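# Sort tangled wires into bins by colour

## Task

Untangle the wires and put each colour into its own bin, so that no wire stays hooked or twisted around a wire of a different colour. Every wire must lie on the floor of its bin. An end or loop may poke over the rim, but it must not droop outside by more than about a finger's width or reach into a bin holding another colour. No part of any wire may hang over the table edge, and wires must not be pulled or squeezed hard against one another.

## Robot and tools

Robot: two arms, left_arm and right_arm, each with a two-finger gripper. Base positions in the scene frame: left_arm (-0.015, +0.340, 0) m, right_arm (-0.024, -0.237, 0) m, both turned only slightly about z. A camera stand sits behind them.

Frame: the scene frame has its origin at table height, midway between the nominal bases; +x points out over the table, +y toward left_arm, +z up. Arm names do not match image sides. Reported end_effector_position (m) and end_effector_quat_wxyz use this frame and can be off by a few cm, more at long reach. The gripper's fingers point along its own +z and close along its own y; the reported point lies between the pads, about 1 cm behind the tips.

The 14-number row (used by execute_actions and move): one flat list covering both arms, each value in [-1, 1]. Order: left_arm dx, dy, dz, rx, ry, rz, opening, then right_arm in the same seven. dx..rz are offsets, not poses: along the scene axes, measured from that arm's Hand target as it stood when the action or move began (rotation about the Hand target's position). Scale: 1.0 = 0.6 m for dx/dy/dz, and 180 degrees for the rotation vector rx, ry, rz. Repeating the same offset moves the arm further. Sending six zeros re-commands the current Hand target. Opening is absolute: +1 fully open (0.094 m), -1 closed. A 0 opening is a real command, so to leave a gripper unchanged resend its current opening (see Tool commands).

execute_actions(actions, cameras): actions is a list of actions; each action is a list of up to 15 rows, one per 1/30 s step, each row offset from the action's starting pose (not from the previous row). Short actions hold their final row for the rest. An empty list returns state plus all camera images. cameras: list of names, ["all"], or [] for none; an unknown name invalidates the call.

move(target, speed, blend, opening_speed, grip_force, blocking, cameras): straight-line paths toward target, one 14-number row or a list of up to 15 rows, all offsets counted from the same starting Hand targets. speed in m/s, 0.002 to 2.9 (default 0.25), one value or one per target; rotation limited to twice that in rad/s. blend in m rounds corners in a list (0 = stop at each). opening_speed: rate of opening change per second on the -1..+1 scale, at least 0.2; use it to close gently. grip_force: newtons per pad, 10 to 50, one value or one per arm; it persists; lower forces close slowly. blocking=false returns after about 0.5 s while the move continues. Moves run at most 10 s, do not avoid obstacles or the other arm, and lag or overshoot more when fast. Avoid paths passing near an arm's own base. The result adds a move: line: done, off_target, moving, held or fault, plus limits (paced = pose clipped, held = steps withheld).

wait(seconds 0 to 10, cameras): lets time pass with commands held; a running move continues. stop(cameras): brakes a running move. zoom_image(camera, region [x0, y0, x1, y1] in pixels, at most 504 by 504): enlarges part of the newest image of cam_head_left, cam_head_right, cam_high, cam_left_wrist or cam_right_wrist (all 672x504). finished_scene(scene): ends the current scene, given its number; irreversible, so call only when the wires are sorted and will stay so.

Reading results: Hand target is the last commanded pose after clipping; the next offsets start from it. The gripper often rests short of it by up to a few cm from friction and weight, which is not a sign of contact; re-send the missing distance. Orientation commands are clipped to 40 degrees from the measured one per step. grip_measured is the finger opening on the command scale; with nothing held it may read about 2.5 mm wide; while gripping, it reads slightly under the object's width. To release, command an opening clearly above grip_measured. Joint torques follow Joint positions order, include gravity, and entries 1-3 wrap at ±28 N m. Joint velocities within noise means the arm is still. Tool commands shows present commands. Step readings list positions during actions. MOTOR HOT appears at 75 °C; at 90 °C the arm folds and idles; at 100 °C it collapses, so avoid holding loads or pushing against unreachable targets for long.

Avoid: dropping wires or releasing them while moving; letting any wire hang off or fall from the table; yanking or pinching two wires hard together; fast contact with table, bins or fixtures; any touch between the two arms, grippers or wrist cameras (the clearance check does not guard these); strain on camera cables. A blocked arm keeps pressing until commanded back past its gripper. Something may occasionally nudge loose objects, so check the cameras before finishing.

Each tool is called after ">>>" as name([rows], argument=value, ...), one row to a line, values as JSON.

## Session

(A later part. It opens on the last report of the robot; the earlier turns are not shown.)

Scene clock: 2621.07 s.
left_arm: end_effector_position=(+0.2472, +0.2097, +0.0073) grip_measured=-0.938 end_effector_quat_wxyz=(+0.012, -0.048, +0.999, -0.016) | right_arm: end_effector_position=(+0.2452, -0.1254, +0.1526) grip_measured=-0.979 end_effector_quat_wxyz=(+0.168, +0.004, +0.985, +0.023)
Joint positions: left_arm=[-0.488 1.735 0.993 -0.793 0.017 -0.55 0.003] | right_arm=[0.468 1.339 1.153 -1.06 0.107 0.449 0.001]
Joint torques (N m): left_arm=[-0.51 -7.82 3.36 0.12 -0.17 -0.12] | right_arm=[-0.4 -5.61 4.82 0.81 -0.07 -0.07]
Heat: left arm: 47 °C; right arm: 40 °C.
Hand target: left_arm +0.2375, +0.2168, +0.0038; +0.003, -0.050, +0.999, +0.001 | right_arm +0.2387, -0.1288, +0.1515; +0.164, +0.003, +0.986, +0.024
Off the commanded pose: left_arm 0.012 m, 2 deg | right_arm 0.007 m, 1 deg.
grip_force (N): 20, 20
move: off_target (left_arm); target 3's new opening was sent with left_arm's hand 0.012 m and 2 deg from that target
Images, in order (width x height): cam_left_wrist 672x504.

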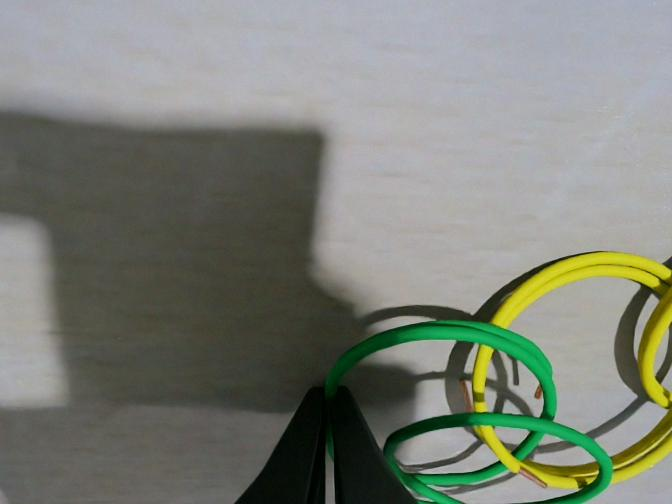

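>>> move([
  [-0.004,0,0.0,0,0,0,-0.5,0,0,0,0,0,0,-1],
  [0.02,0,0.09,0,0,0,-0.4,0,0,0,0,0,0,-1],
  [0.02,0.02,0.09,0,0,-0.25,-0.4,0,0,0,0,0,0,-1],
], opening_speed=0.8, blend=[0,0.01,0], speed=0.3, cameras=["cam_left_wrist"])

>>> zoom_image(camera="cam_left_wrist", region=[280, 140, 560, 420])

Scene clock: 2642.17 s.
left_arm: end_effector_position=(+0.2531, +0.2244, +0.0542) grip_measured=-0.403 end_effector_quat_wxyz=(+0.004, +0.334, +0.943, -0.001) | right_arm: end_effector_position=(+0.2452, -0.1254, +0.1526) grip_measured=-0.979 end_effector_quat_wxyz=(+0.168, +0.004, +0.985, +0.023)
Joint positions: left_arm=[-0.443 1.685 1.138 -1.016 0.002 0.272 0.028] | right_arm=[0.468 1.339 1.153 -1.06 0.107 0.449 0.001]
Joint torques (N m): left_arm=[0.61 -9.24 4.52 0.05 0.04 0.1] | right_arm=[-0.4 -5.61 4.82 0.81 -0.07 -0.07]
Heat: left arm: 47 °C; right arm: 40 °C.
Hand target: left_arm +0.2495, +0.2288, +0.0579; +0.003, +0.336, +0.942, +0.000 | right_arm +0.2387, -0.1288, +0.1515; +0.164, +0.003, +0.986, +0.024
Off the commanded pose: left_arm 0.007 m, 0 deg | right_arm 0.007 m, 1 deg.
grip_force (N): 20, 20
move: done; blend cut to 0 m at target 2
Images, in order (width x height): cam_left_wrist 672x504.

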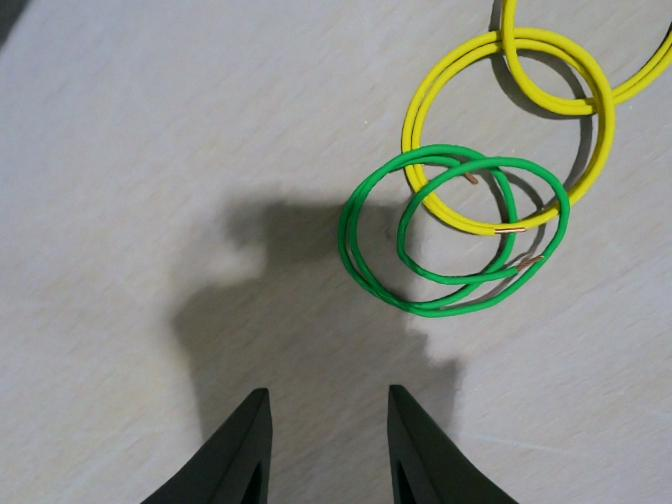

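Scaled by 1.800 from the camera's 672x504 image, which has a finer 960x720 frame.

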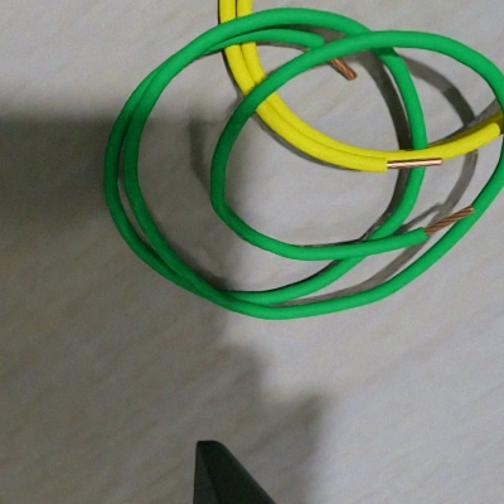

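>>> move(target=[-0.05,-0.095,-0.015,0,0,-0.365,-0.8,0,0,0,0,0,0,-1], speed=0.25, cameras=["cam_left_wrist"])

>>> zoom_image(camera="cam_left_wrist", region=[230, 200, 450, 420])

Scene clock: 2669.57 s.
left_arm: end_effector_position=(+0.2208, +0.1738, +0.0509) grip_measured=-0.797 end_effector_quat_wxyz=(-0.001, +0.787, +0.617, -0.001) | right_arm: end_effector_position=(+0.2452, -0.1254, +0.1526) grip_measured=-0.979 end_effector_quat_wxyz=(+0.168, +0.004, +0.985, +0.023)
Joint positions: left_arm=[-0.651 1.685 1.124 -1.012 0.002 1.196 0.01] | right_arm=[0.468 1.339 1.153 -1.06 0.107 0.449 0.001]
Joint torques (N m): left_arm=[-0.62 -7.24 4.6 0.35 0.09 0.06] | right_arm=[-0.42 -5.63 4.82 0.81 -0.07 -0.07]
Heat: left arm: 49 °C; right arm: 40 °C.
Hand target: left_arm +0.2195, +0.1717, +0.0489; +0.003, +0.793, +0.609, -0.002 | right_arm +0.2387, -0.1288, +0.1515; +0.164, +0.003, +0.986, +0.024
Off the commanded pose: left_arm 0.003 m, 1 deg | right_arm 0.007 m, 1 deg.
grip_force (N): 20, 20
move: done
Images, in order (width x height): cam_left_wrist 672x504.

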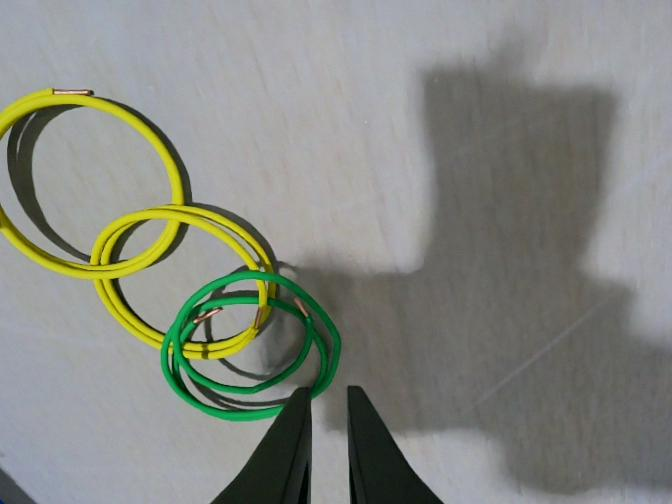

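Scaled by 2.291 from the camera's 672x504 image, which has a finer 960x720 frame.

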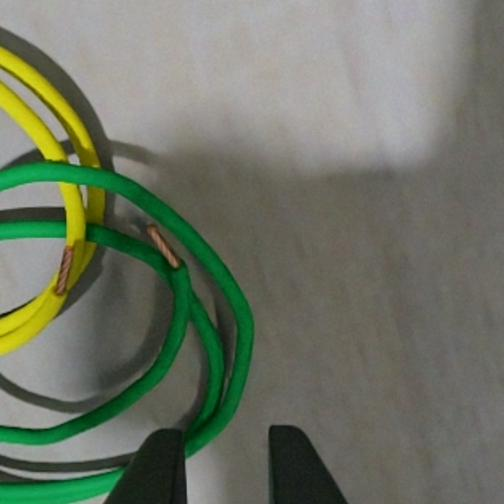

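>>> move(target=[0.025,0.021,-0.05,0,0,0,-0.8,0,0,0,0,0,0,-1], speed=0.1, cameras=["cam_left_wrist"])

>>> zoom_image(camera="cam_left_wrist", region=[230, 240, 430, 440])

Scene clock: 2685.77 s.
left_arm: end_effector_position=(+0.2350, +0.1834, +0.0243) grip_measured=-0.797 end_effector_quat_wxyz=(+0.005, +0.791, +0.612, +0.001) | right_arm: end_effector_position=(+0.2452, -0.1254, +0.1526) grip_measured=-0.979 end_effector_quat_wxyz=(+0.168, +0.004, +0.985, +0.023)
Joint positions: left_arm=[-0.597 1.735 1.069 -0.895 0.001 1.261 0.01] | right_arm=[0.468 1.339 1.153 -1.06 0.107 0.449 0.001]
Joint torques (N m): left_arm=[0.39 -6.5 4.31 0.39 0.07 0.09] | right_arm=[-0.4 -5.63 4.83 0.81 -0.07 -0.07]
Heat: left arm: 48 °C; right arm: 40 °C.
Hand target: left_arm +0.2344, +0.1844, +0.0188; +0.003, +0.793, +0.609, -0.002 | right_arm +0.2387, -0.1288, +0.1515; +0.164, +0.003, +0.986, +0.024
Off the commanded pose: left_arm 0.006 m, 1 deg | right_arm 0.007 m, 1 deg.
grip_force (N): 20, 20
move: done
Images, in order (width x height): cam_left_wrist 672x504.

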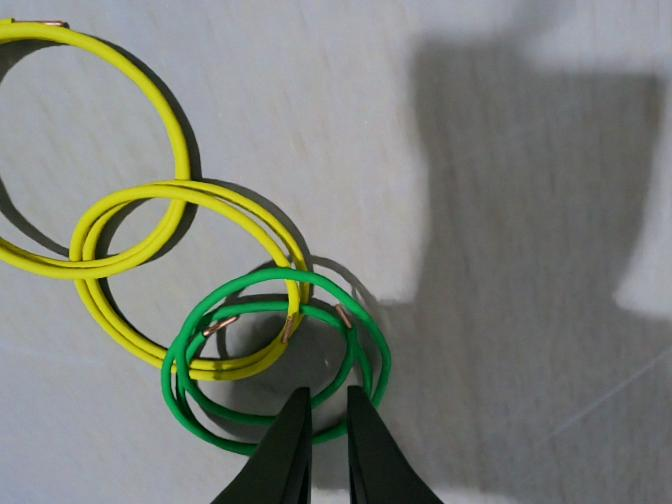

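Scaled by 2.520 from the camera's 672x504 image, which has a finer 960x720 frame.

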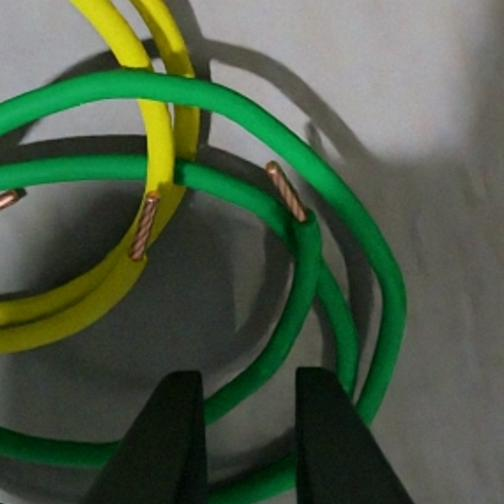

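>>> move([
  [-0.008,0.003,0.0,0,0,0,-0.85,0,0,0,0,0,0,-1],
  [-0.008,0.003,-0.018,0,0,0,-0.85,0,0,0,0,0,0,-1],
], speed=0.06, cameras=["cam_left_wrist"])

>>> zoom_image(camera="cam_left_wrist", region=[230, 280, 430, 480])

Scene clock: 2702.37 s.
left_arm: end_effector_position=(+0.2316, +0.1855, +0.0143) grip_measured=-0.847 end_effector_quat_wxyz=(+0.006, +0.791, +0.612, +0.002) | right_arm: end_effector_position=(+0.2452, -0.1254, +0.1526) grip_measured=-0.979 end_effector_quat_wxyz=(+0.168, +0.004, +0.985, +0.023)
Joint positions: left_arm=[-0.597 1.735 1.025 -0.847 0.001 1.262 0.007] | right_arm=[0.468 1.339 1.153 -1.06 0.107 0.449 0.001]
Joint torques (N m): left_arm=[-0.02 -6.41 4.27 0.42 0.1 0.02] | right_arm=[-0.42 -5.61 4.82 0.81 -0.08 -0.07]
Heat: left arm: 47 °C; right arm: 40 °C.
Hand target: left_arm +0.2296, +0.1862, +0.0080; +0.003, +0.793, +0.609, -0.002 | right_arm +0.2387, -0.1288, +0.1515; +0.164, +0.003, +0.986, +0.024
Off the commanded pose: left_arm 0.007 m, 1 deg | right_arm 0.007 m, 1 deg.
grip_force (N): 20, 20
move: done
Images, in order (width x height): cam_left_wrist 672x504.

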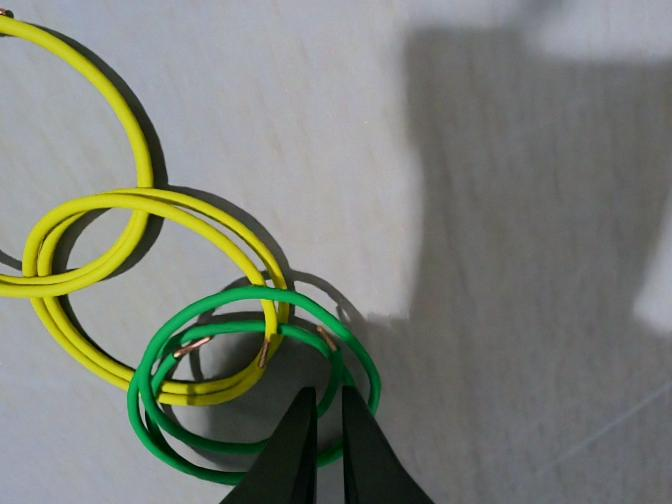

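Scaled by 2.520 from the camera's 672x504 image, which has a finer 960x720 frame.

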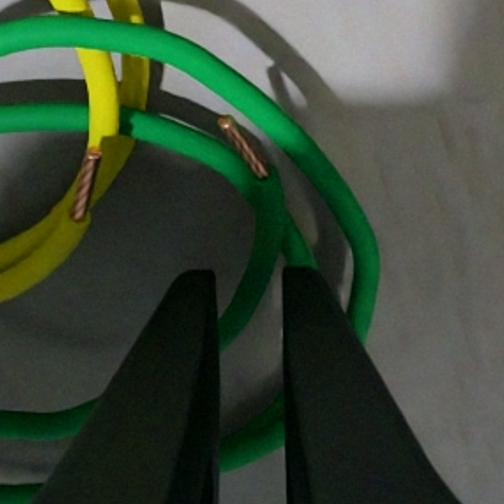

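>>> move([
  [-0.001,-0.004,-0.013,0,0,0,-0.85,0,0,0,0,0,0,-1],
  [-0.001,-0.004,-0.013,0,0,0,-1,0,0,0,0,0,0,-1],
  [-0.001,-0.002,0.05,0,0,0,-1,0,0,0,0,0,0,-1],
], speed=0.06, opening_speed=0.3, cameras=["cam_left_wrist"])

>>> zoom_image(camera="cam_left_wrist", region=[130, 200, 430, 480])

Scene clock: 2713.40 s.
left_arm: end_effector_position=(+0.2290, +0.1874, +0.0298) grip_measured=-0.980 end_effector_quat_wxyz=(-0.003, +0.791, +0.612, -0.001) | right_arm: end_effector_position=(+0.2452, -0.1254, +0.1526) grip_measured=-0.979 end_effector_quat_wxyz=(+0.168, +0.004, +0.985, +0.023)
Joint positions: left_arm=[-0.597 1.715 1.069 -0.931 0 1.262 0.001] | right_arm=[0.468 1.339 1.153 -1.06 0.107 0.449 0.001]
Joint torques (N m): left_arm=[-0.31 -8.7 6.28 -0.03 0.08 0.01] | right_arm=[-0.4 -5.63 4.82 0.81 -0.07 -0.07]
Heat: left arm: 47 °C; right arm: 40 °C.
Hand target: left_arm +0.2291, +0.1849, +0.0381; +0.003, +0.793, +0.609, -0.002 | right_arm +0.2387, -0.1288, +0.1515; +0.164, +0.003, +0.986, +0.024
Off the commanded pose: left_arm 0.009 m, 1 deg | right_arm 0.007 m, 1 deg.
grip_force (N): 20, 20
move: done
Images, in order (width x height): cam_left_wrist 672x504.

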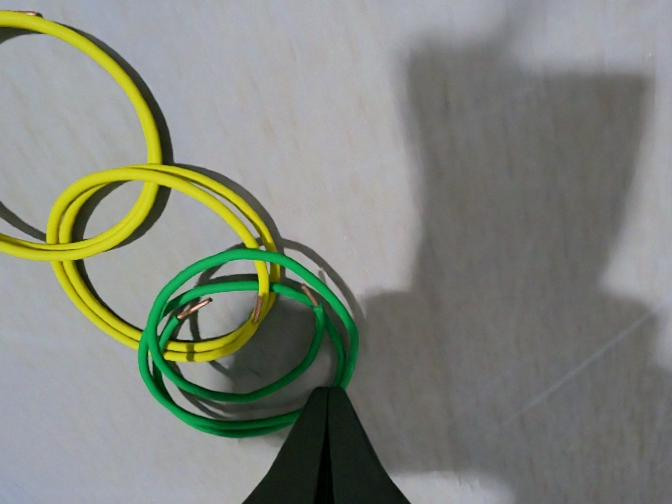

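Scaled by 1.680 from the camera's 672x504 image, which has a finer 960x720 frame.

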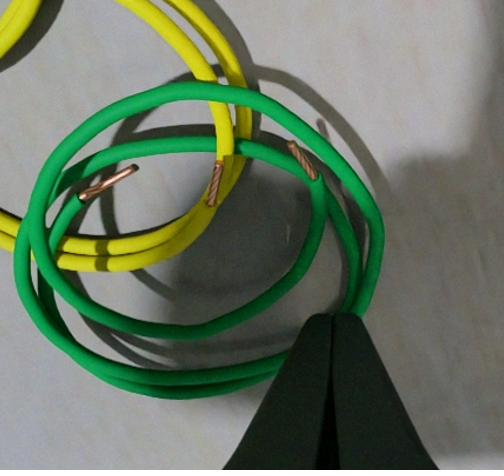

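>>> move(target=[0.012,0.009,-0.038,0,0,0,-0.9,0,0,0,0,0,0,-1], speed=0.08, cameras=["cam_left_wrist"])

>>> zoom_image(camera="cam_left_wrist", region=[230, 280, 430, 480])

Scene clock: 2738.57 s.
left_arm: end_effector_position=(+0.2370, +0.1890, +0.0211) grip_measured=-0.903 end_effector_quat_wxyz=(+0.005, +0.791, +0.612, +0.002) | right_arm: end_effector_position=(+0.2452, -0.1254, +0.1526) grip_measured=-0.979 end_effector_quat_wxyz=(+0.168, +0.004, +0.985, +0.023)
Joint positions: left_arm=[-0.577 1.735 1.055 -0.879 0 1.282 0.005] | right_arm=[0.468 1.339 1.153 -1.06 0.107 0.449 0.001]
Joint torques (N m): left_arm=[0.64 -6.31 4.52 0.34 0.07 0.13] | right_arm=[-0.4 -5.63 4.82 0.81 -0.07 -0.07]
Heat: left arm: 49 °C; right arm: 40 °C.
Hand target: left_arm +0.2363, +0.1903, +0.0153; +0.003, +0.793, +0.609, -0.002 | right_arm +0.2387, -0.1288, +0.1515; +0.164, +0.003, +0.986, +0.024
Off the commanded pose: left_arm 0.006 m, 1 deg | right_arm 0.007 m, 1 deg.
grip_force (N): 20, 20
move: done
Images, in order (width x height): cam_left_wrist 672x504.

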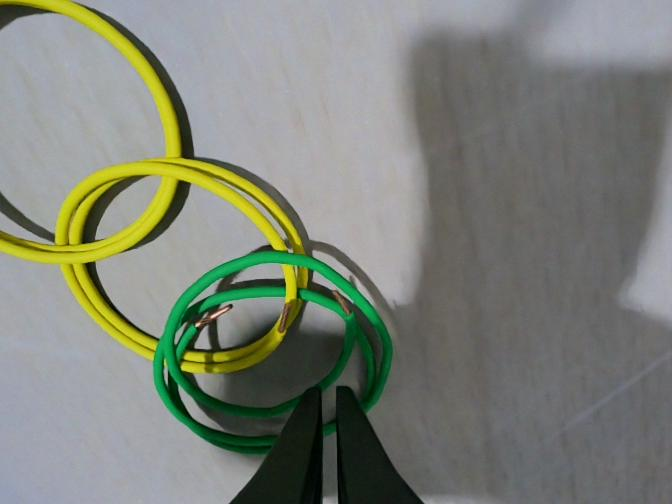

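Scaled by 2.520 from the camera's 672x504 image, which has a finer 960x720 frame.

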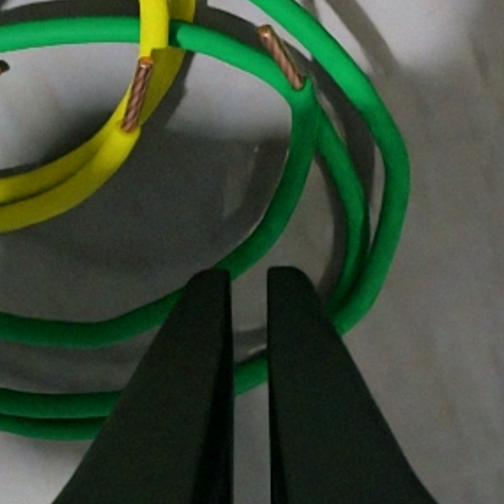

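>>> move([
  [-0.0085,0.003,0.0,0,0,0,-0.88,0,0,0,0,0,0,-1],
  [-0.0085,0.003,-0.032,0,0,0,-0.88,0,0,0,0,0,0,-1],
], speed=0.06, cameras=["cam_left_wrist"])

>>> zoom_image(camera="cam_left_wrist", region=[230, 280, 430, 480])

Scene clock: 2750.33 s.
left_arm: end_effector_position=(+0.2298, +0.1934, +0.0075) grip_measured=-0.883 end_effector_quat_wxyz=(+0.000, +0.791, +0.612, +0.000) | right_arm: end_effector_position=(+0.2452, -0.1254, +0.1526) grip_measured=-0.979 end_effector_quat_wxyz=(+0.168, +0.004, +0.985, +0.023)
Joint positions: left_arm=[-0.577 1.739 0.999 -0.83 0 1.282 0.006] | right_arm=[0.468 1.339 1.153 -1.06 0.107 0.449 0.001]
Joint torques (N m): left_arm=[0.13 -5.19 3.67 0.63 0.05 0.04] | right_arm=[-0.42 -5.61 4.82 0.81 -0.08 -0.07]
Heat: left arm: 47 °C; right arm: 40 °C.
Hand target: left_arm +0.2311, +0.1922, -0.0040; +0.003, +0.793, +0.609, -0.002 | right_arm +0.2387, -0.1288, +0.1515; +0.164, +0.003, +0.986, +0.024
Off the commanded pose: left_arm 0.012 m, 1 deg | right_arm 0.007 m, 1 deg.
grip_force (N): 20, 20
move: off_target (left_arm)
Images, in order (width x height): cam_left_wrist 672x504.

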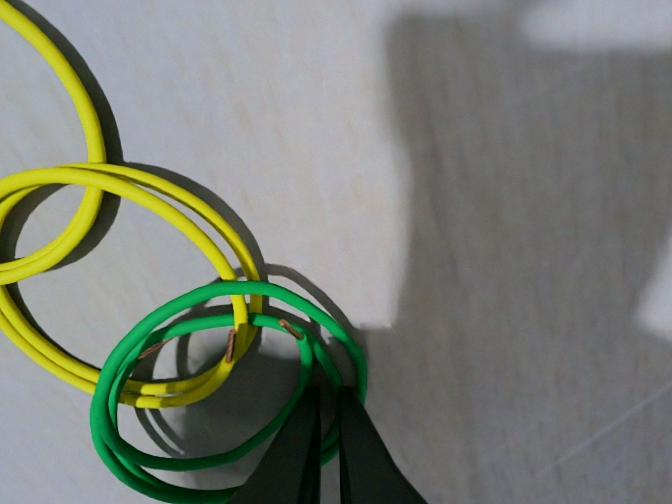

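Scaled by 2.520 from the camera's 672x504 image, which has a finer 960x720 frame.

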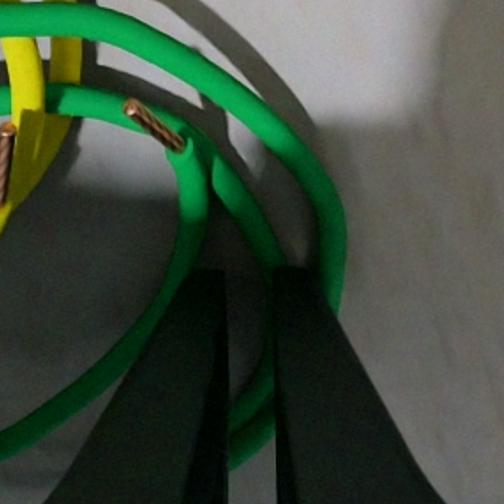

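>>> move([
  [0.003,-0.003,0.03,0,0,0,-0.88,0,0,0,0,0,0,-1],
  [0.0095,-0.009,0.025,0,0,0,-0.88,0,0,0,0,0,0,-1],
  [0.009,-0.009,-0.002,0,0,0,-0.88,0,0,0,0,0,0,-1],
], speed=0.06, cameras=["cam_left_wrist"])

>>> zoom_image(camera="cam_left_wrist", region=[230, 280, 430, 480])

Scene clock: 2764.60 s.
left_arm: end_effector_position=(+0.2363, +0.1895, +0.0078) grip_measured=-0.883 end_effector_quat_wxyz=(+0.003, +0.791, +0.612, +0.001) | right_arm: end_effector_position=(+0.2452, -0.1254, +0.1526) grip_measured=-0.979 end_effector_quat_wxyz=(+0.168, +0.004, +0.985, +0.023)
Joint positions: left_arm=[-0.577 1.76 1.026 -0.831 0 1.282 0.006] | right_arm=[0.468 1.339 1.153 -1.06 0.107 0.449 0.001]
Joint torques (N m): left_arm=[-0.42 -4.97 3.88 0.68 0.06 0.02] | right_arm=[-0.42 -5.63 4.82 0.81 -0.08 -0.07]
Heat: left arm: 46 °C; right arm: 40 °C.
Hand target: left_arm +0.2365, +0.1868, -0.0052; +0.003, +0.793, +0.609, -0.002 | right_arm +0.2387, -0.1288, +0.1515; +0.164, +0.003, +0.986, +0.024
Off the commanded pose: left_arm 0.013 m, 1 deg | right_arm 0.007 m, 1 deg.
grip_force (N): 20, 20
move: off_target (left_arm)
Images, in order (width x height): cam_left_wrist 672x504.

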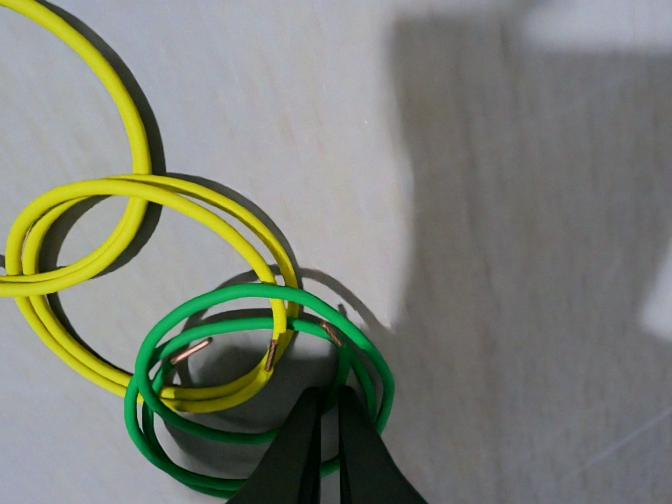

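Scaled by 2.520 from the camera's 672x504 image, which has a finer 960x720 frame.

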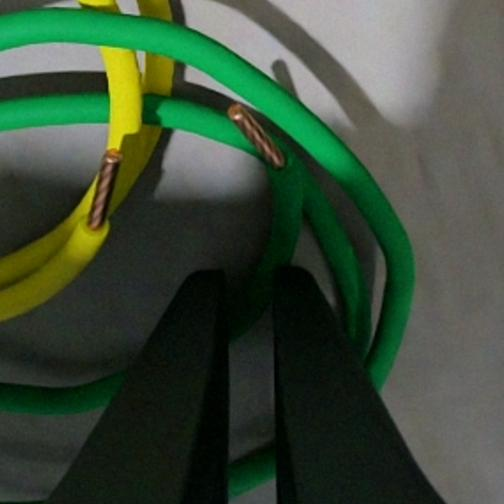

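>>> move([
  [0,0,0,0,0,0,-1,0,0,0,0,0,0,-1],
  [0,0,0.055,0,0,0,-1,0,0,0,0,0,0,-1],
], speed=0.06, opening_speed=0.3, cameras=["cam_left_wrist"])

>>> zoom_image(camera="cam_left_wrist", region=[130, 220, 410, 500])

Scene clock: 2774.33 s.
left_arm: end_effector_position=(+0.2357, +0.1901, +0.0186) grip_measured=-0.980 end_effector_quat_wxyz=(-0.005, +0.791, +0.612, -0.001) | right_arm: end_effector_position=(+0.2452, -0.1254, +0.1526) grip_measured=-0.979 end_effector_quat_wxyz=(+0.168, +0.004, +0.985, +0.023)
Joint positions: left_arm=[-0.577 1.752 1.065 -0.893 -0.001 1.282 0.001] | right_arm=[0.468 1.339 1.153 -1.06 0.107 0.449 0.001]
Joint torques (N m): left_arm=[-0.1 -9.29 6.39 -0.05 0.06 -0.01] | right_arm=[-0.42 -5.61 4.82 0.81 -0.07 -0.07]
Heat: left arm: 46 °C; right arm: 40 °C.
Hand target: left_arm +0.2364, +0.1868, +0.0278; +0.002, +0.793, +0.609, -0.002 | right_arm +0.2387, -0.1288, +0.1515; +0.164, +0.003, +0.986, +0.024
Off the commanded pose: left_arm 0.010 m, 1 deg | right_arm 0.007 m, 1 deg.
grip_force (N): 20, 20
move: done
Images, in order (width x height): cam_left_wrist 672x504.

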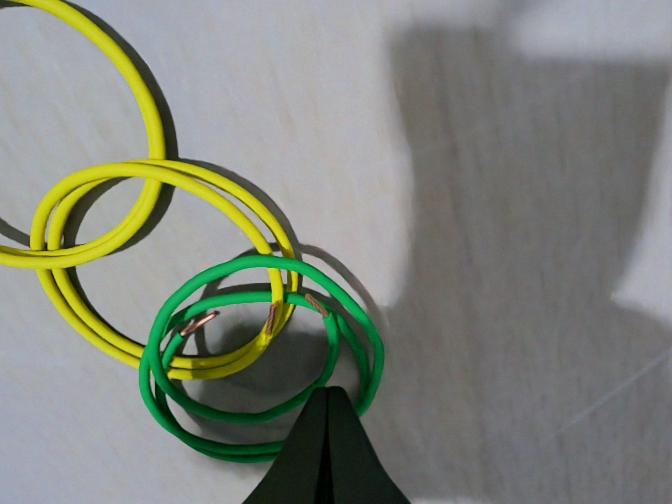

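Scaled by 1.800 from the camera's 672x504 image, which has a finer 960x720 frame.

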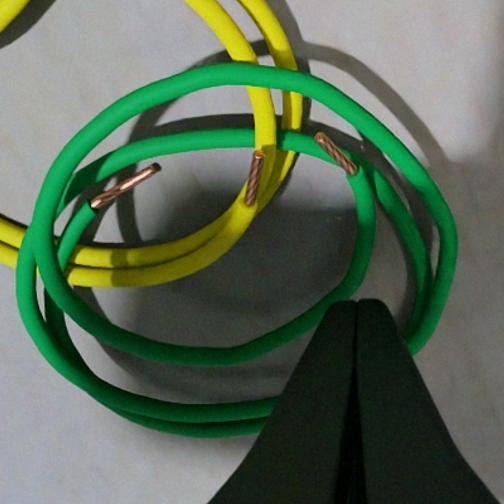

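>>> move([
  [0,0,0.03,0,0,0,-0.8,0,0,0,0,0,0,-1],
  [-0.004,-0.03,0.03,0,0,0.25,-0.7,0,0,0,0,0,0,-1],
], speed=0.12, cameras=["cam_left_wrist"])

>>> zoom_image(camera="cam_left_wrist", region=[200, 220, 460, 480])

Scene clock: 2800.43 s.
left_arm: end_effector_position=(+0.2340, +0.1722, +0.0430) grip_measured=-0.703 end_effector_quat_wxyz=(+0.006, +0.500, +0.866, +0.000) | right_arm: end_effector_position=(+0.2452, -0.1254, +0.1526) grip_measured=-0.979 end_effector_quat_wxyz=(+0.168, +0.004, +0.985, +0.023)
Joint positions: left_arm=[-0.631 1.726 1.138 -0.972 -0.001 0.45 0.014] | right_arm=[0.468 1.339 1.153 -1.06 0.107 0.449 0.001]
Joint torques (N m): left_arm=[-0.73 -6.86 6.95 0.06 0.07 -0.05] | right_arm=[-0.42 -5.61 4.82 0.81 -0.07 -0.07]
Heat: left arm: 48 °C; right arm: 40 °C.
Hand target: left_arm +0.2341, +0.1688, +0.0458; +0.003, +0.500, +0.866, -0.001 | right_arm +0.2387, -0.1288, +0.1515; +0.164, +0.003, +0.986, +0.024
Off the commanded pose: left_arm 0.004 m, 0 deg | right_arm 0.007 m, 1 deg.
grip_force (N): 20, 20
move: done
Images, in order (width x height): cam_left_wrist 672x504.

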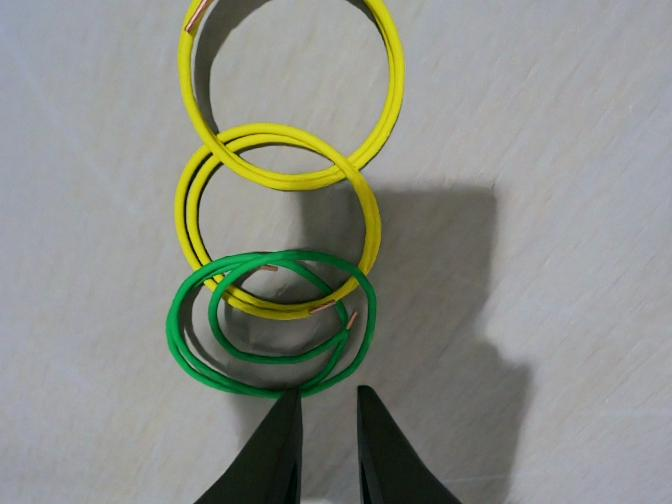

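Scaled by 1.938 from the camera's 672x504 image, which has a finer 960x720 frame.

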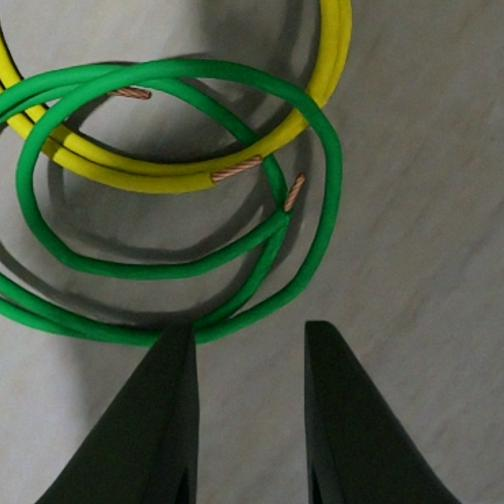

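>>> move(target=[-0.014,-0.01,-0.045,0,0,0,-0.74,0,0,0,0,0,0,-1], speed=0.08, cameras=["cam_left_wrist"])

>>> zoom_image(camera="cam_left_wrist", region=[230, 240, 430, 440])

Scene clock: 2819.67 s.
left_arm: end_effector_position=(+0.2266, +0.1651, +0.0242) grip_measured=-0.737 end_effector_quat_wxyz=(+0.004, +0.500, +0.866, +0.000) | right_arm: end_effector_position=(+0.2452, -0.1254, +0.1526) grip_measured=-0.979 end_effector_quat_wxyz=(+0.168, +0.004, +0.985, +0.023)
Joint positions: left_arm=[-0.665 1.749 1.085 -0.9 -0.001 0.418 0.012] | right_arm=[0.468 1.339 1.153 -1.06 0.107 0.449 0.001]
Joint torques (N m): left_arm=[-0.55 -6.67 4.57 0.4 0.07 -0.08] | right_arm=[-0.4 -5.63 4.81 0.81 -0.07 -0.07]
Heat: left arm: 49 °C; right arm: 40 °C.
Hand target: left_arm +0.2257, +0.1628, +0.0188; +0.003, +0.500, +0.866, -0.001 | right_arm +0.2387, -0.1288, +0.1515; +0.164, +0.003, +0.986, +0.024
Off the commanded pose: left_arm 0.006 m, 0 deg | right_arm 0.007 m, 1 deg.
grip_force (N): 20, 20
move: done
Images, in order (width x height): cam_left_wrist 672x504.

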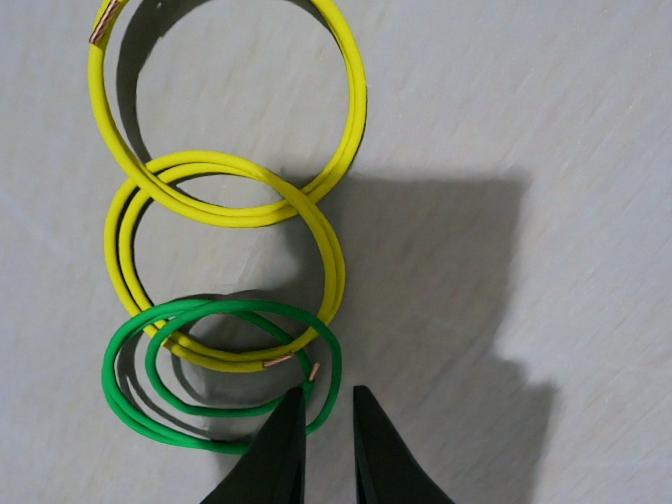

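Scaled by 2.520 from the camera's 672x504 image, which has a finer 960x720 frame.

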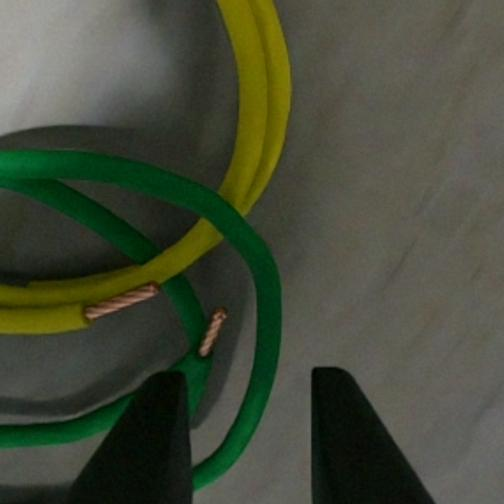

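>>> move([
  [-0.004,0.003,0.0,0,0,0,-0.8,0,0,0,0,0,0,-1],
  [-0.004,0.003,-0.03,0,0,0,-0.8,0,0,0,0,0,0,-1],
], speed=0.05, cameras=["cam_left_wrist"])

>>> zoom_image(camera="cam_left_wrist", region=[230, 280, 430, 480])

Scene clock: 2842.70 s.
left_arm: end_effector_position=(+0.2212, +0.1670, +0.0095) grip_measured=-0.797 end_effector_quat_wxyz=(-0.001, +0.501, +0.865, -0.002) | right_arm: end_effector_position=(+0.2452, -0.1254, +0.1526) grip_measured=-0.979 end_effector_quat_wxyz=(+0.168, +0.004, +0.985, +0.023)
Joint positions: left_arm=[-0.667 1.762 1.036 -0.846 0.004 0.417 0.01] | right_arm=[0.468 1.339 1.153 -1.06 0.107 0.449 0.001]
Joint torques (N m): left_arm=[-0.57 -6.12 3.93 0.57 -0.04 -0.1] | right_arm=[-0.4 -5.63 4.82 0.81 -0.08 -0.07]
Heat: left arm: 47 °C; right arm: 40 °C.
Hand target: left_arm +0.2233, +0.1646, +0.0009; +0.003, +0.500, +0.866, -0.001 | right_arm +0.2387, -0.1288, +0.1515; +0.164, +0.003, +0.986, +0.024
Off the commanded pose: left_arm 0.009 m, 0 deg | right_arm 0.007 m, 1 deg.
grip_force (N): 20, 20
move: done
Images, in order (width x height): cam_left_wrist 672x504.

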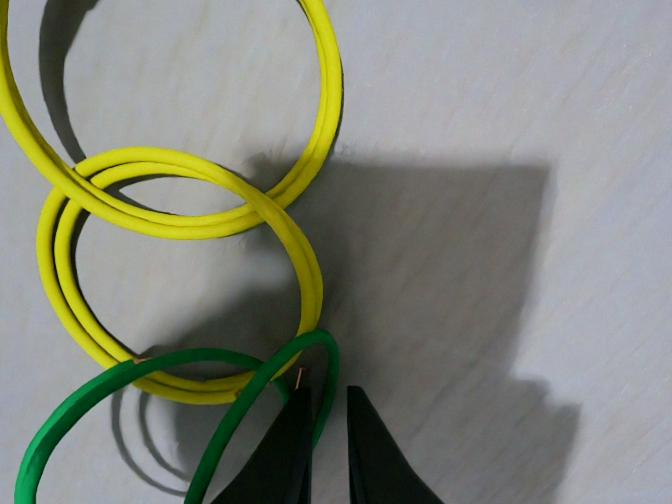

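Scaled by 2.520 from the camera's 672x504 image, which has a finer 960x720 frame.

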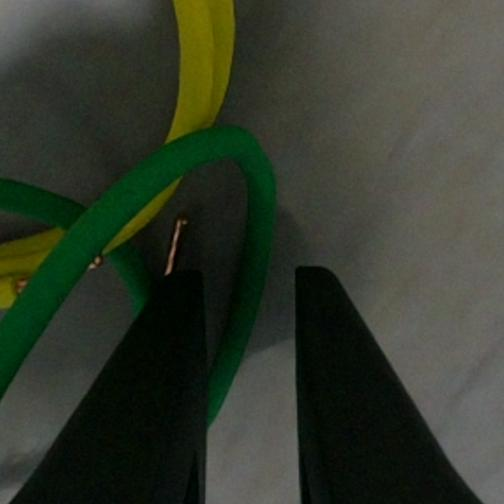

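>>> move([
  [0,0,0.05,0,0,0,-0.8,0,0,0,0,0,0,-1],
  [0,0,0.1,0,0,0,-0.8,0,0,0,0,0,0,-1],
], speed=0.08, cameras=["cam_left_wrist"])

>>> zoom_image(camera="cam_left_wrist", region=[180, 200, 440, 460])

Scene clock: 2854.13 s.
left_arm: end_effector_position=(+0.2222, +0.1664, +0.0522) grip_measured=-0.797 end_effector_quat_wxyz=(-0.004, +0.501, +0.865, -0.002) | right_arm: end_effector_position=(+0.2452, -0.1254, +0.1526) grip_measured=-0.979 end_effector_quat_wxyz=(+0.168, +0.004, +0.985, +0.023)
Joint positions: left_arm=[-0.667 1.708 1.156 -1.027 0.004 0.417 0.01] | right_arm=[0.468 1.339 1.153 -1.06 0.107 0.449 0.001]
Joint torques (N m): left_arm=[-0.36 -8.79 6.74 0.03 0.01 -0.07] | right_arm=[-0.42 -5.63 4.82 0.81 -0.07 -0.07]
Heat: left arm: 47 °C; right arm: 40 °C.
Hand target: left_arm +0.2233, +0.1645, +0.0608; +0.003, +0.500, +0.866, -0.001 | right_arm +0.2387, -0.1288, +0.1515; +0.164, +0.003, +0.986, +0.024
Off the commanded pose: left_arm 0.009 m, 1 deg | right_arm 0.007 m, 1 deg.
grip_force (N): 20, 20
move: done
Images, in order (width x height): cam_left_wrist 672x504.

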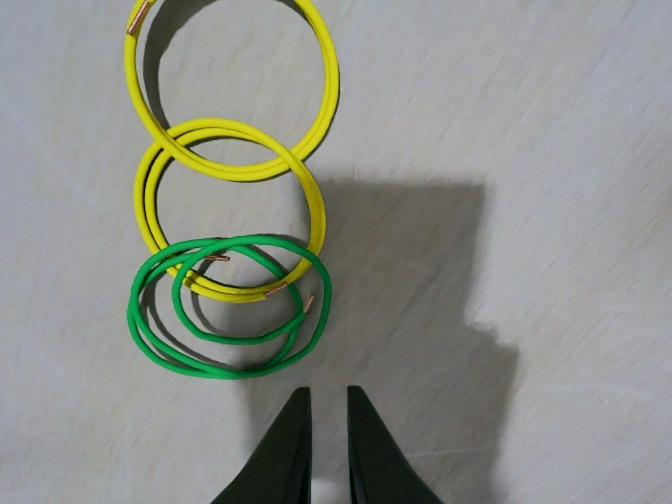

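Scaled by 1.938 from the camera's 672x504 image, which has a finer 960x720 frame.

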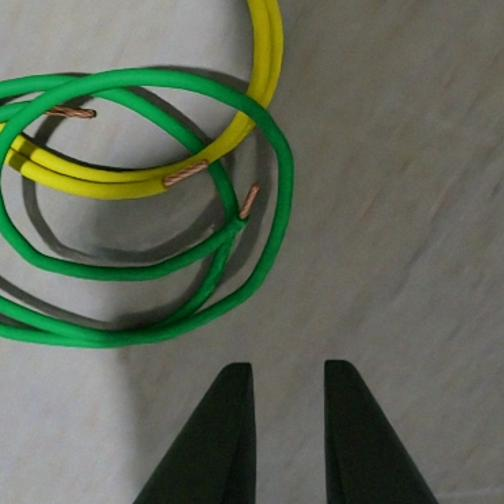

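>>> move(target=[0.0225,0.044,-0.035,0,0,-0.49,-0.7,0,0,0,0,0,0,-1], speed=0.12, cameras=["cam_left_wrist"])

>>> zoom_image(camera="cam_left_wrist", region=[180, 220, 440, 480])

Scene clock: 2880.73 s.
left_arm: end_effector_position=(+0.2385, +0.1883, +0.0445) grip_measured=-0.703 end_effector_quat_wxyz=(+0.004, +0.960, +0.278, +0.002) | right_arm: end_effector_position=(+0.2452, -0.1254, +0.1526) grip_measured=-0.979 end_effector_quat_wxyz=(+0.168, +0.004, +0.985, +0.023)
Joint positions: left_arm=[-0.575 1.708 1.124 -0.978 0.002 2.037 0.014] | right_arm=[0.468 1.339 1.153 -1.06 0.107 0.449 0.001]
Joint torques (N m): left_arm=[0.7 -6.86 4.34 0.34 0.08 0.08] | right_arm=[-0.4 -5.61 4.83 0.81 -0.07 -0.07]
Heat: left arm: 47 °C; right arm: 40 °C.
Hand target: left_arm +0.2368, +0.1910, +0.0398; +0.001, +0.962, +0.274, -0.003 | right_arm +0.2387, -0.1288, +0.1515; +0.164, +0.003, +0.986, +0.024
Off the commanded pose: left_arm 0.006 m, 1 deg | right_arm 0.007 m, 1 deg.
grip_force (N): 20, 20
move: done
Images, in order (width x height): cam_left_wrist 672x504.

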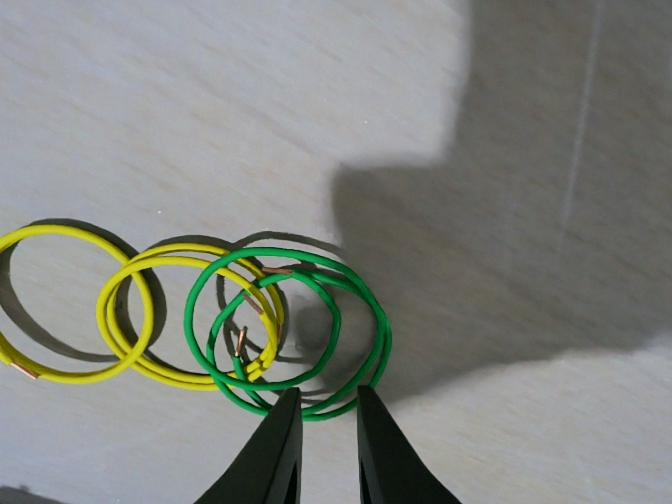

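Scaled by 1.938 from the camera's 672x504 image, which has a finer 960x720 frame.

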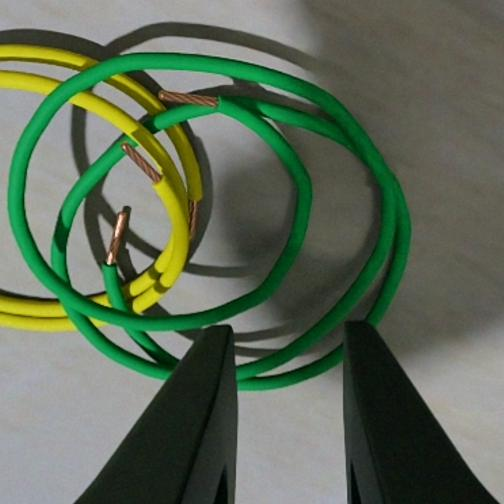

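>>> move([
  [0.006,0.003,-0.04,0,0,0,-0.7,0,0,0,0,0,0,-1],
  [0.006,0.003,-0.072,0,0,0,-0.7,0,0,0,0,0,0,-1],
], speed=0.08, cameras=["cam_left_wrist"])

>>> zoom_image(camera="cam_left_wrist", region=[180, 244, 440, 504])

Scene clock: 2905.80 s.
left_arm: end_effector_position=(+0.2408, +0.1910, +0.0057) grip_measured=-0.703 end_effector_quat_wxyz=(+0.003, +0.961, +0.278, +0.001) | right_arm: end_effector_position=(+0.2452, -0.1254, +0.1526) grip_measured=-0.979 end_effector_quat_wxyz=(+0.168, +0.004, +0.985, +0.023)
Joint positions: left_arm=[-0.564 1.775 1.035 -0.825 0.002 2.049 0.014] | right_arm=[0.468 1.339 1.153 -1.06 0.107 0.449 0.001]
Joint torques (N m): left_arm=[0.8 -5.97 3.81 0.52 0.1 0.11] | right_arm=[-0.42 -5.61 4.82 0.81 -0.08 -0.07]
Heat: left arm: 47 °C; right arm: 40 °C.
Hand target: left_arm +0.2404, +0.1928, -0.0034; +0.002, +0.962, +0.274, -0.003 | right_arm +0.2387, -0.1288, +0.1515; +0.164, +0.003, +0.986, +0.024
Off the commanded pose: left_arm 0.009 m, 1 deg | right_arm 0.007 m, 1 deg.
grip_force (N): 20, 20
move: done
Images, in order (width x height): cam_left_wrist 672x504.

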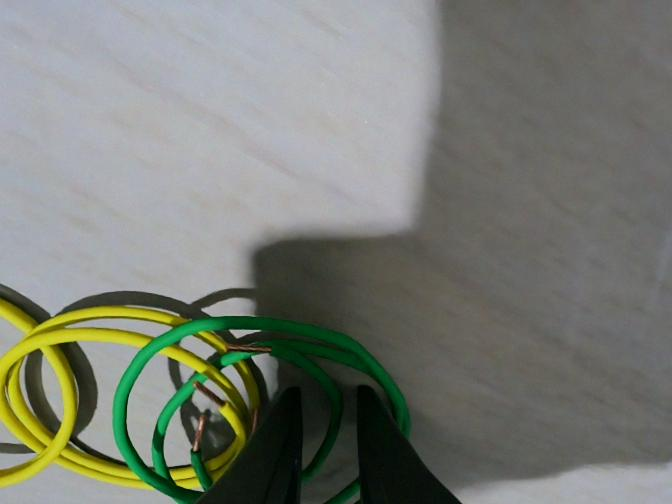

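Scaled by 1.938 from the camera's 672x504 image, which has a finer 960x720 frame.

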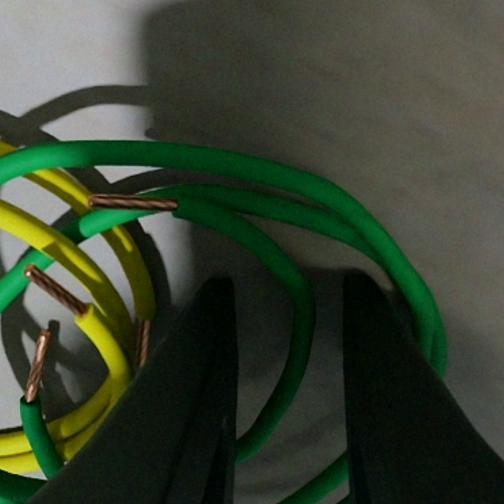

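>>> move([
  [0,0,0,0,0,0,-1,0,0,0,0,0,0,-1],
  [0,0,0.075,0,0,0,-1,0,0,0,0,0,0,-1],
], speed=0.06, opening_speed=0.5, cameras=["cam_left_wrist"])

>>> zoom_image(camera="cam_left_wrist", region=[130, 224, 410, 504])

Scene clock: 2917.57 s.
left_arm: end_effector_position=(+0.2405, +0.1924, +0.0331) grip_measured=-0.939 end_effector_quat_wxyz=(-0.003, +0.961, +0.278, -0.001) | right_arm: end_effector_position=(+0.2452, -0.1254, +0.1526) grip_measured=-0.979 end_effector_quat_wxyz=(+0.168, +0.004, +0.985, +0.023)
Joint positions: left_arm=[-0.564 1.736 1.108 -0.949 -0.004 2.049 0.003] | right_arm=[0.468 1.339 1.153 -1.06 0.107 0.449 0.001]
Joint torques (N m): left_arm=[0.57 -9.02 6.46 -0.13 0.13 0.13] | right_arm=[-0.4 -5.63 4.81 0.81 -0.07 -0.07]
Heat: left arm: 47 °C; right arm: 40 °C.
Hand target: left_arm +0.2405, +0.1927, +0.0417; +0.002, +0.962, +0.274, -0.003 | right_arm +0.2387, -0.1288, +0.1515; +0.164, +0.003, +0.986, +0.024
Off the commanded pose: left_arm 0.008 m, 1 deg | right_arm 0.007 m, 1 deg.
grip_force (N): 20, 20
move: done
Images, in order (width x height): cam_left_wrist 672x504.

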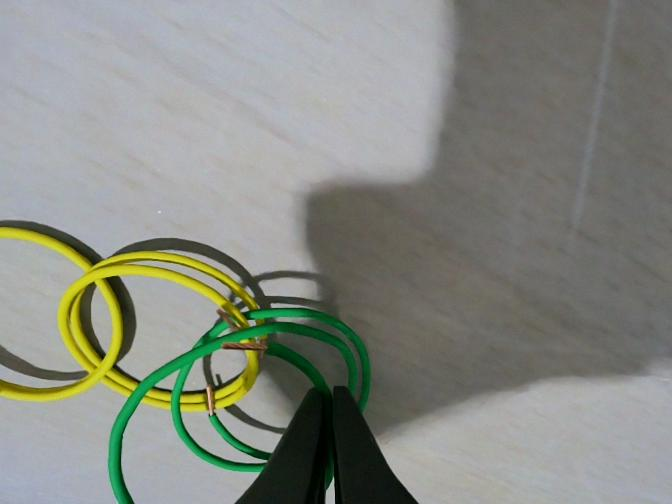

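Scaled by 1.800 from the camera's 672x504 image, which has a finer 960x720 frame.

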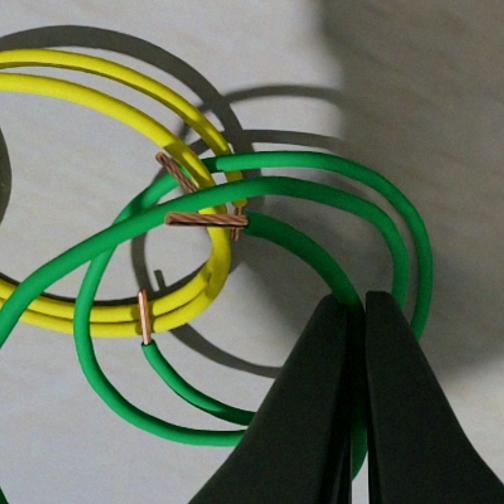

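>>> move([
  [0,0,0.035,0,0,0,-1,0,0,0,0,0,0,-1],
  [-0.0267,-0.0367,0.04,0,0,0.267,-1,0,0,0,0,0,0,-1],
  [-0.0178,-0.0767,0.04,0,0,0.517,-1,0,0,0,0,0,0,-1],
  [0.0165,-0.0987,0.04,0,0,0.767,-1,0,0,0,0,0,0,-1],
], speed=0.2, blend=[0.008,0.008,0.008,0], cameras=["cam_left_wrist"])

>>> zoom_image(camera="cam_left_wrist", region=[130, 224, 410, 504])

Scene clock: 2945.87 s.
left_arm: end_effector_position=(+0.2498, +0.1350, +0.0654) grip_measured=-0.939 end_effector_quat_wxyz=(+0.008, +0.091, +0.996, -0.003) | right_arm: end_effector_position=(+0.2452, -0.1254, +0.1526) grip_measured=-0.979 end_effector_quat_wxyz=(+0.168, +0.004, +0.985, +0.023)
Joint positions: left_arm=[-0.698 1.821 1.347 -1.079 -0.004 -0.48 0.003] | right_arm=[0.468 1.339 1.153 -1.06 0.107 0.449 0.001]
Joint torques (N m): left_arm=[-0.42 -7.35 7.13 0.03 -0.02 -0.12] | right_arm=[-0.4 -5.61 4.82 0.81 -0.07 -0.07]
Heat: left arm: 49 °C; right arm: 40 °C.
Hand target: left_arm +0.2503, +0.1335, +0.0656; +0.003, +0.088, +0.996, +0.001 | right_arm +0.2387, -0.1288, +0.1515; +0.164, +0.003, +0.986, +0.024
Off the commanded pose: left_arm 0.002 m, 1 deg | right_arm 0.007 m, 1 deg.
grip_force (N): 20, 20
move: done
Images, in order (width x height): cam_left_wrist 672x504.

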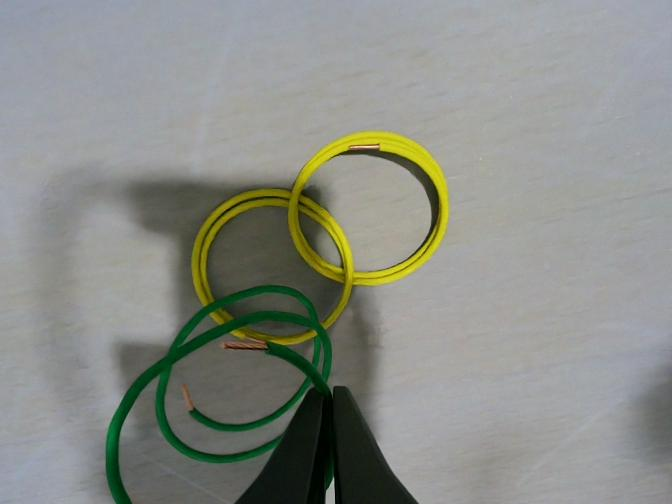

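Scaled by 1.800 from the camera's 672x504 image, which has a finer 960x720 frame.

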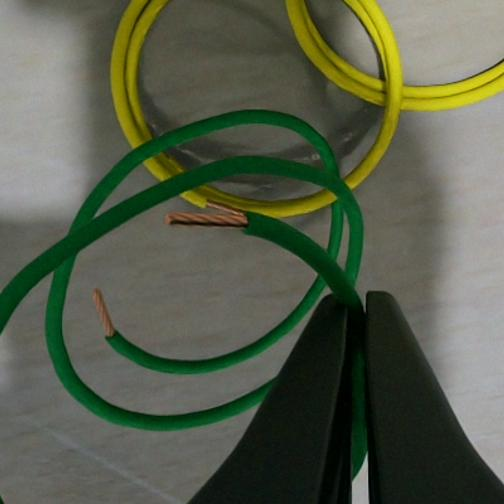

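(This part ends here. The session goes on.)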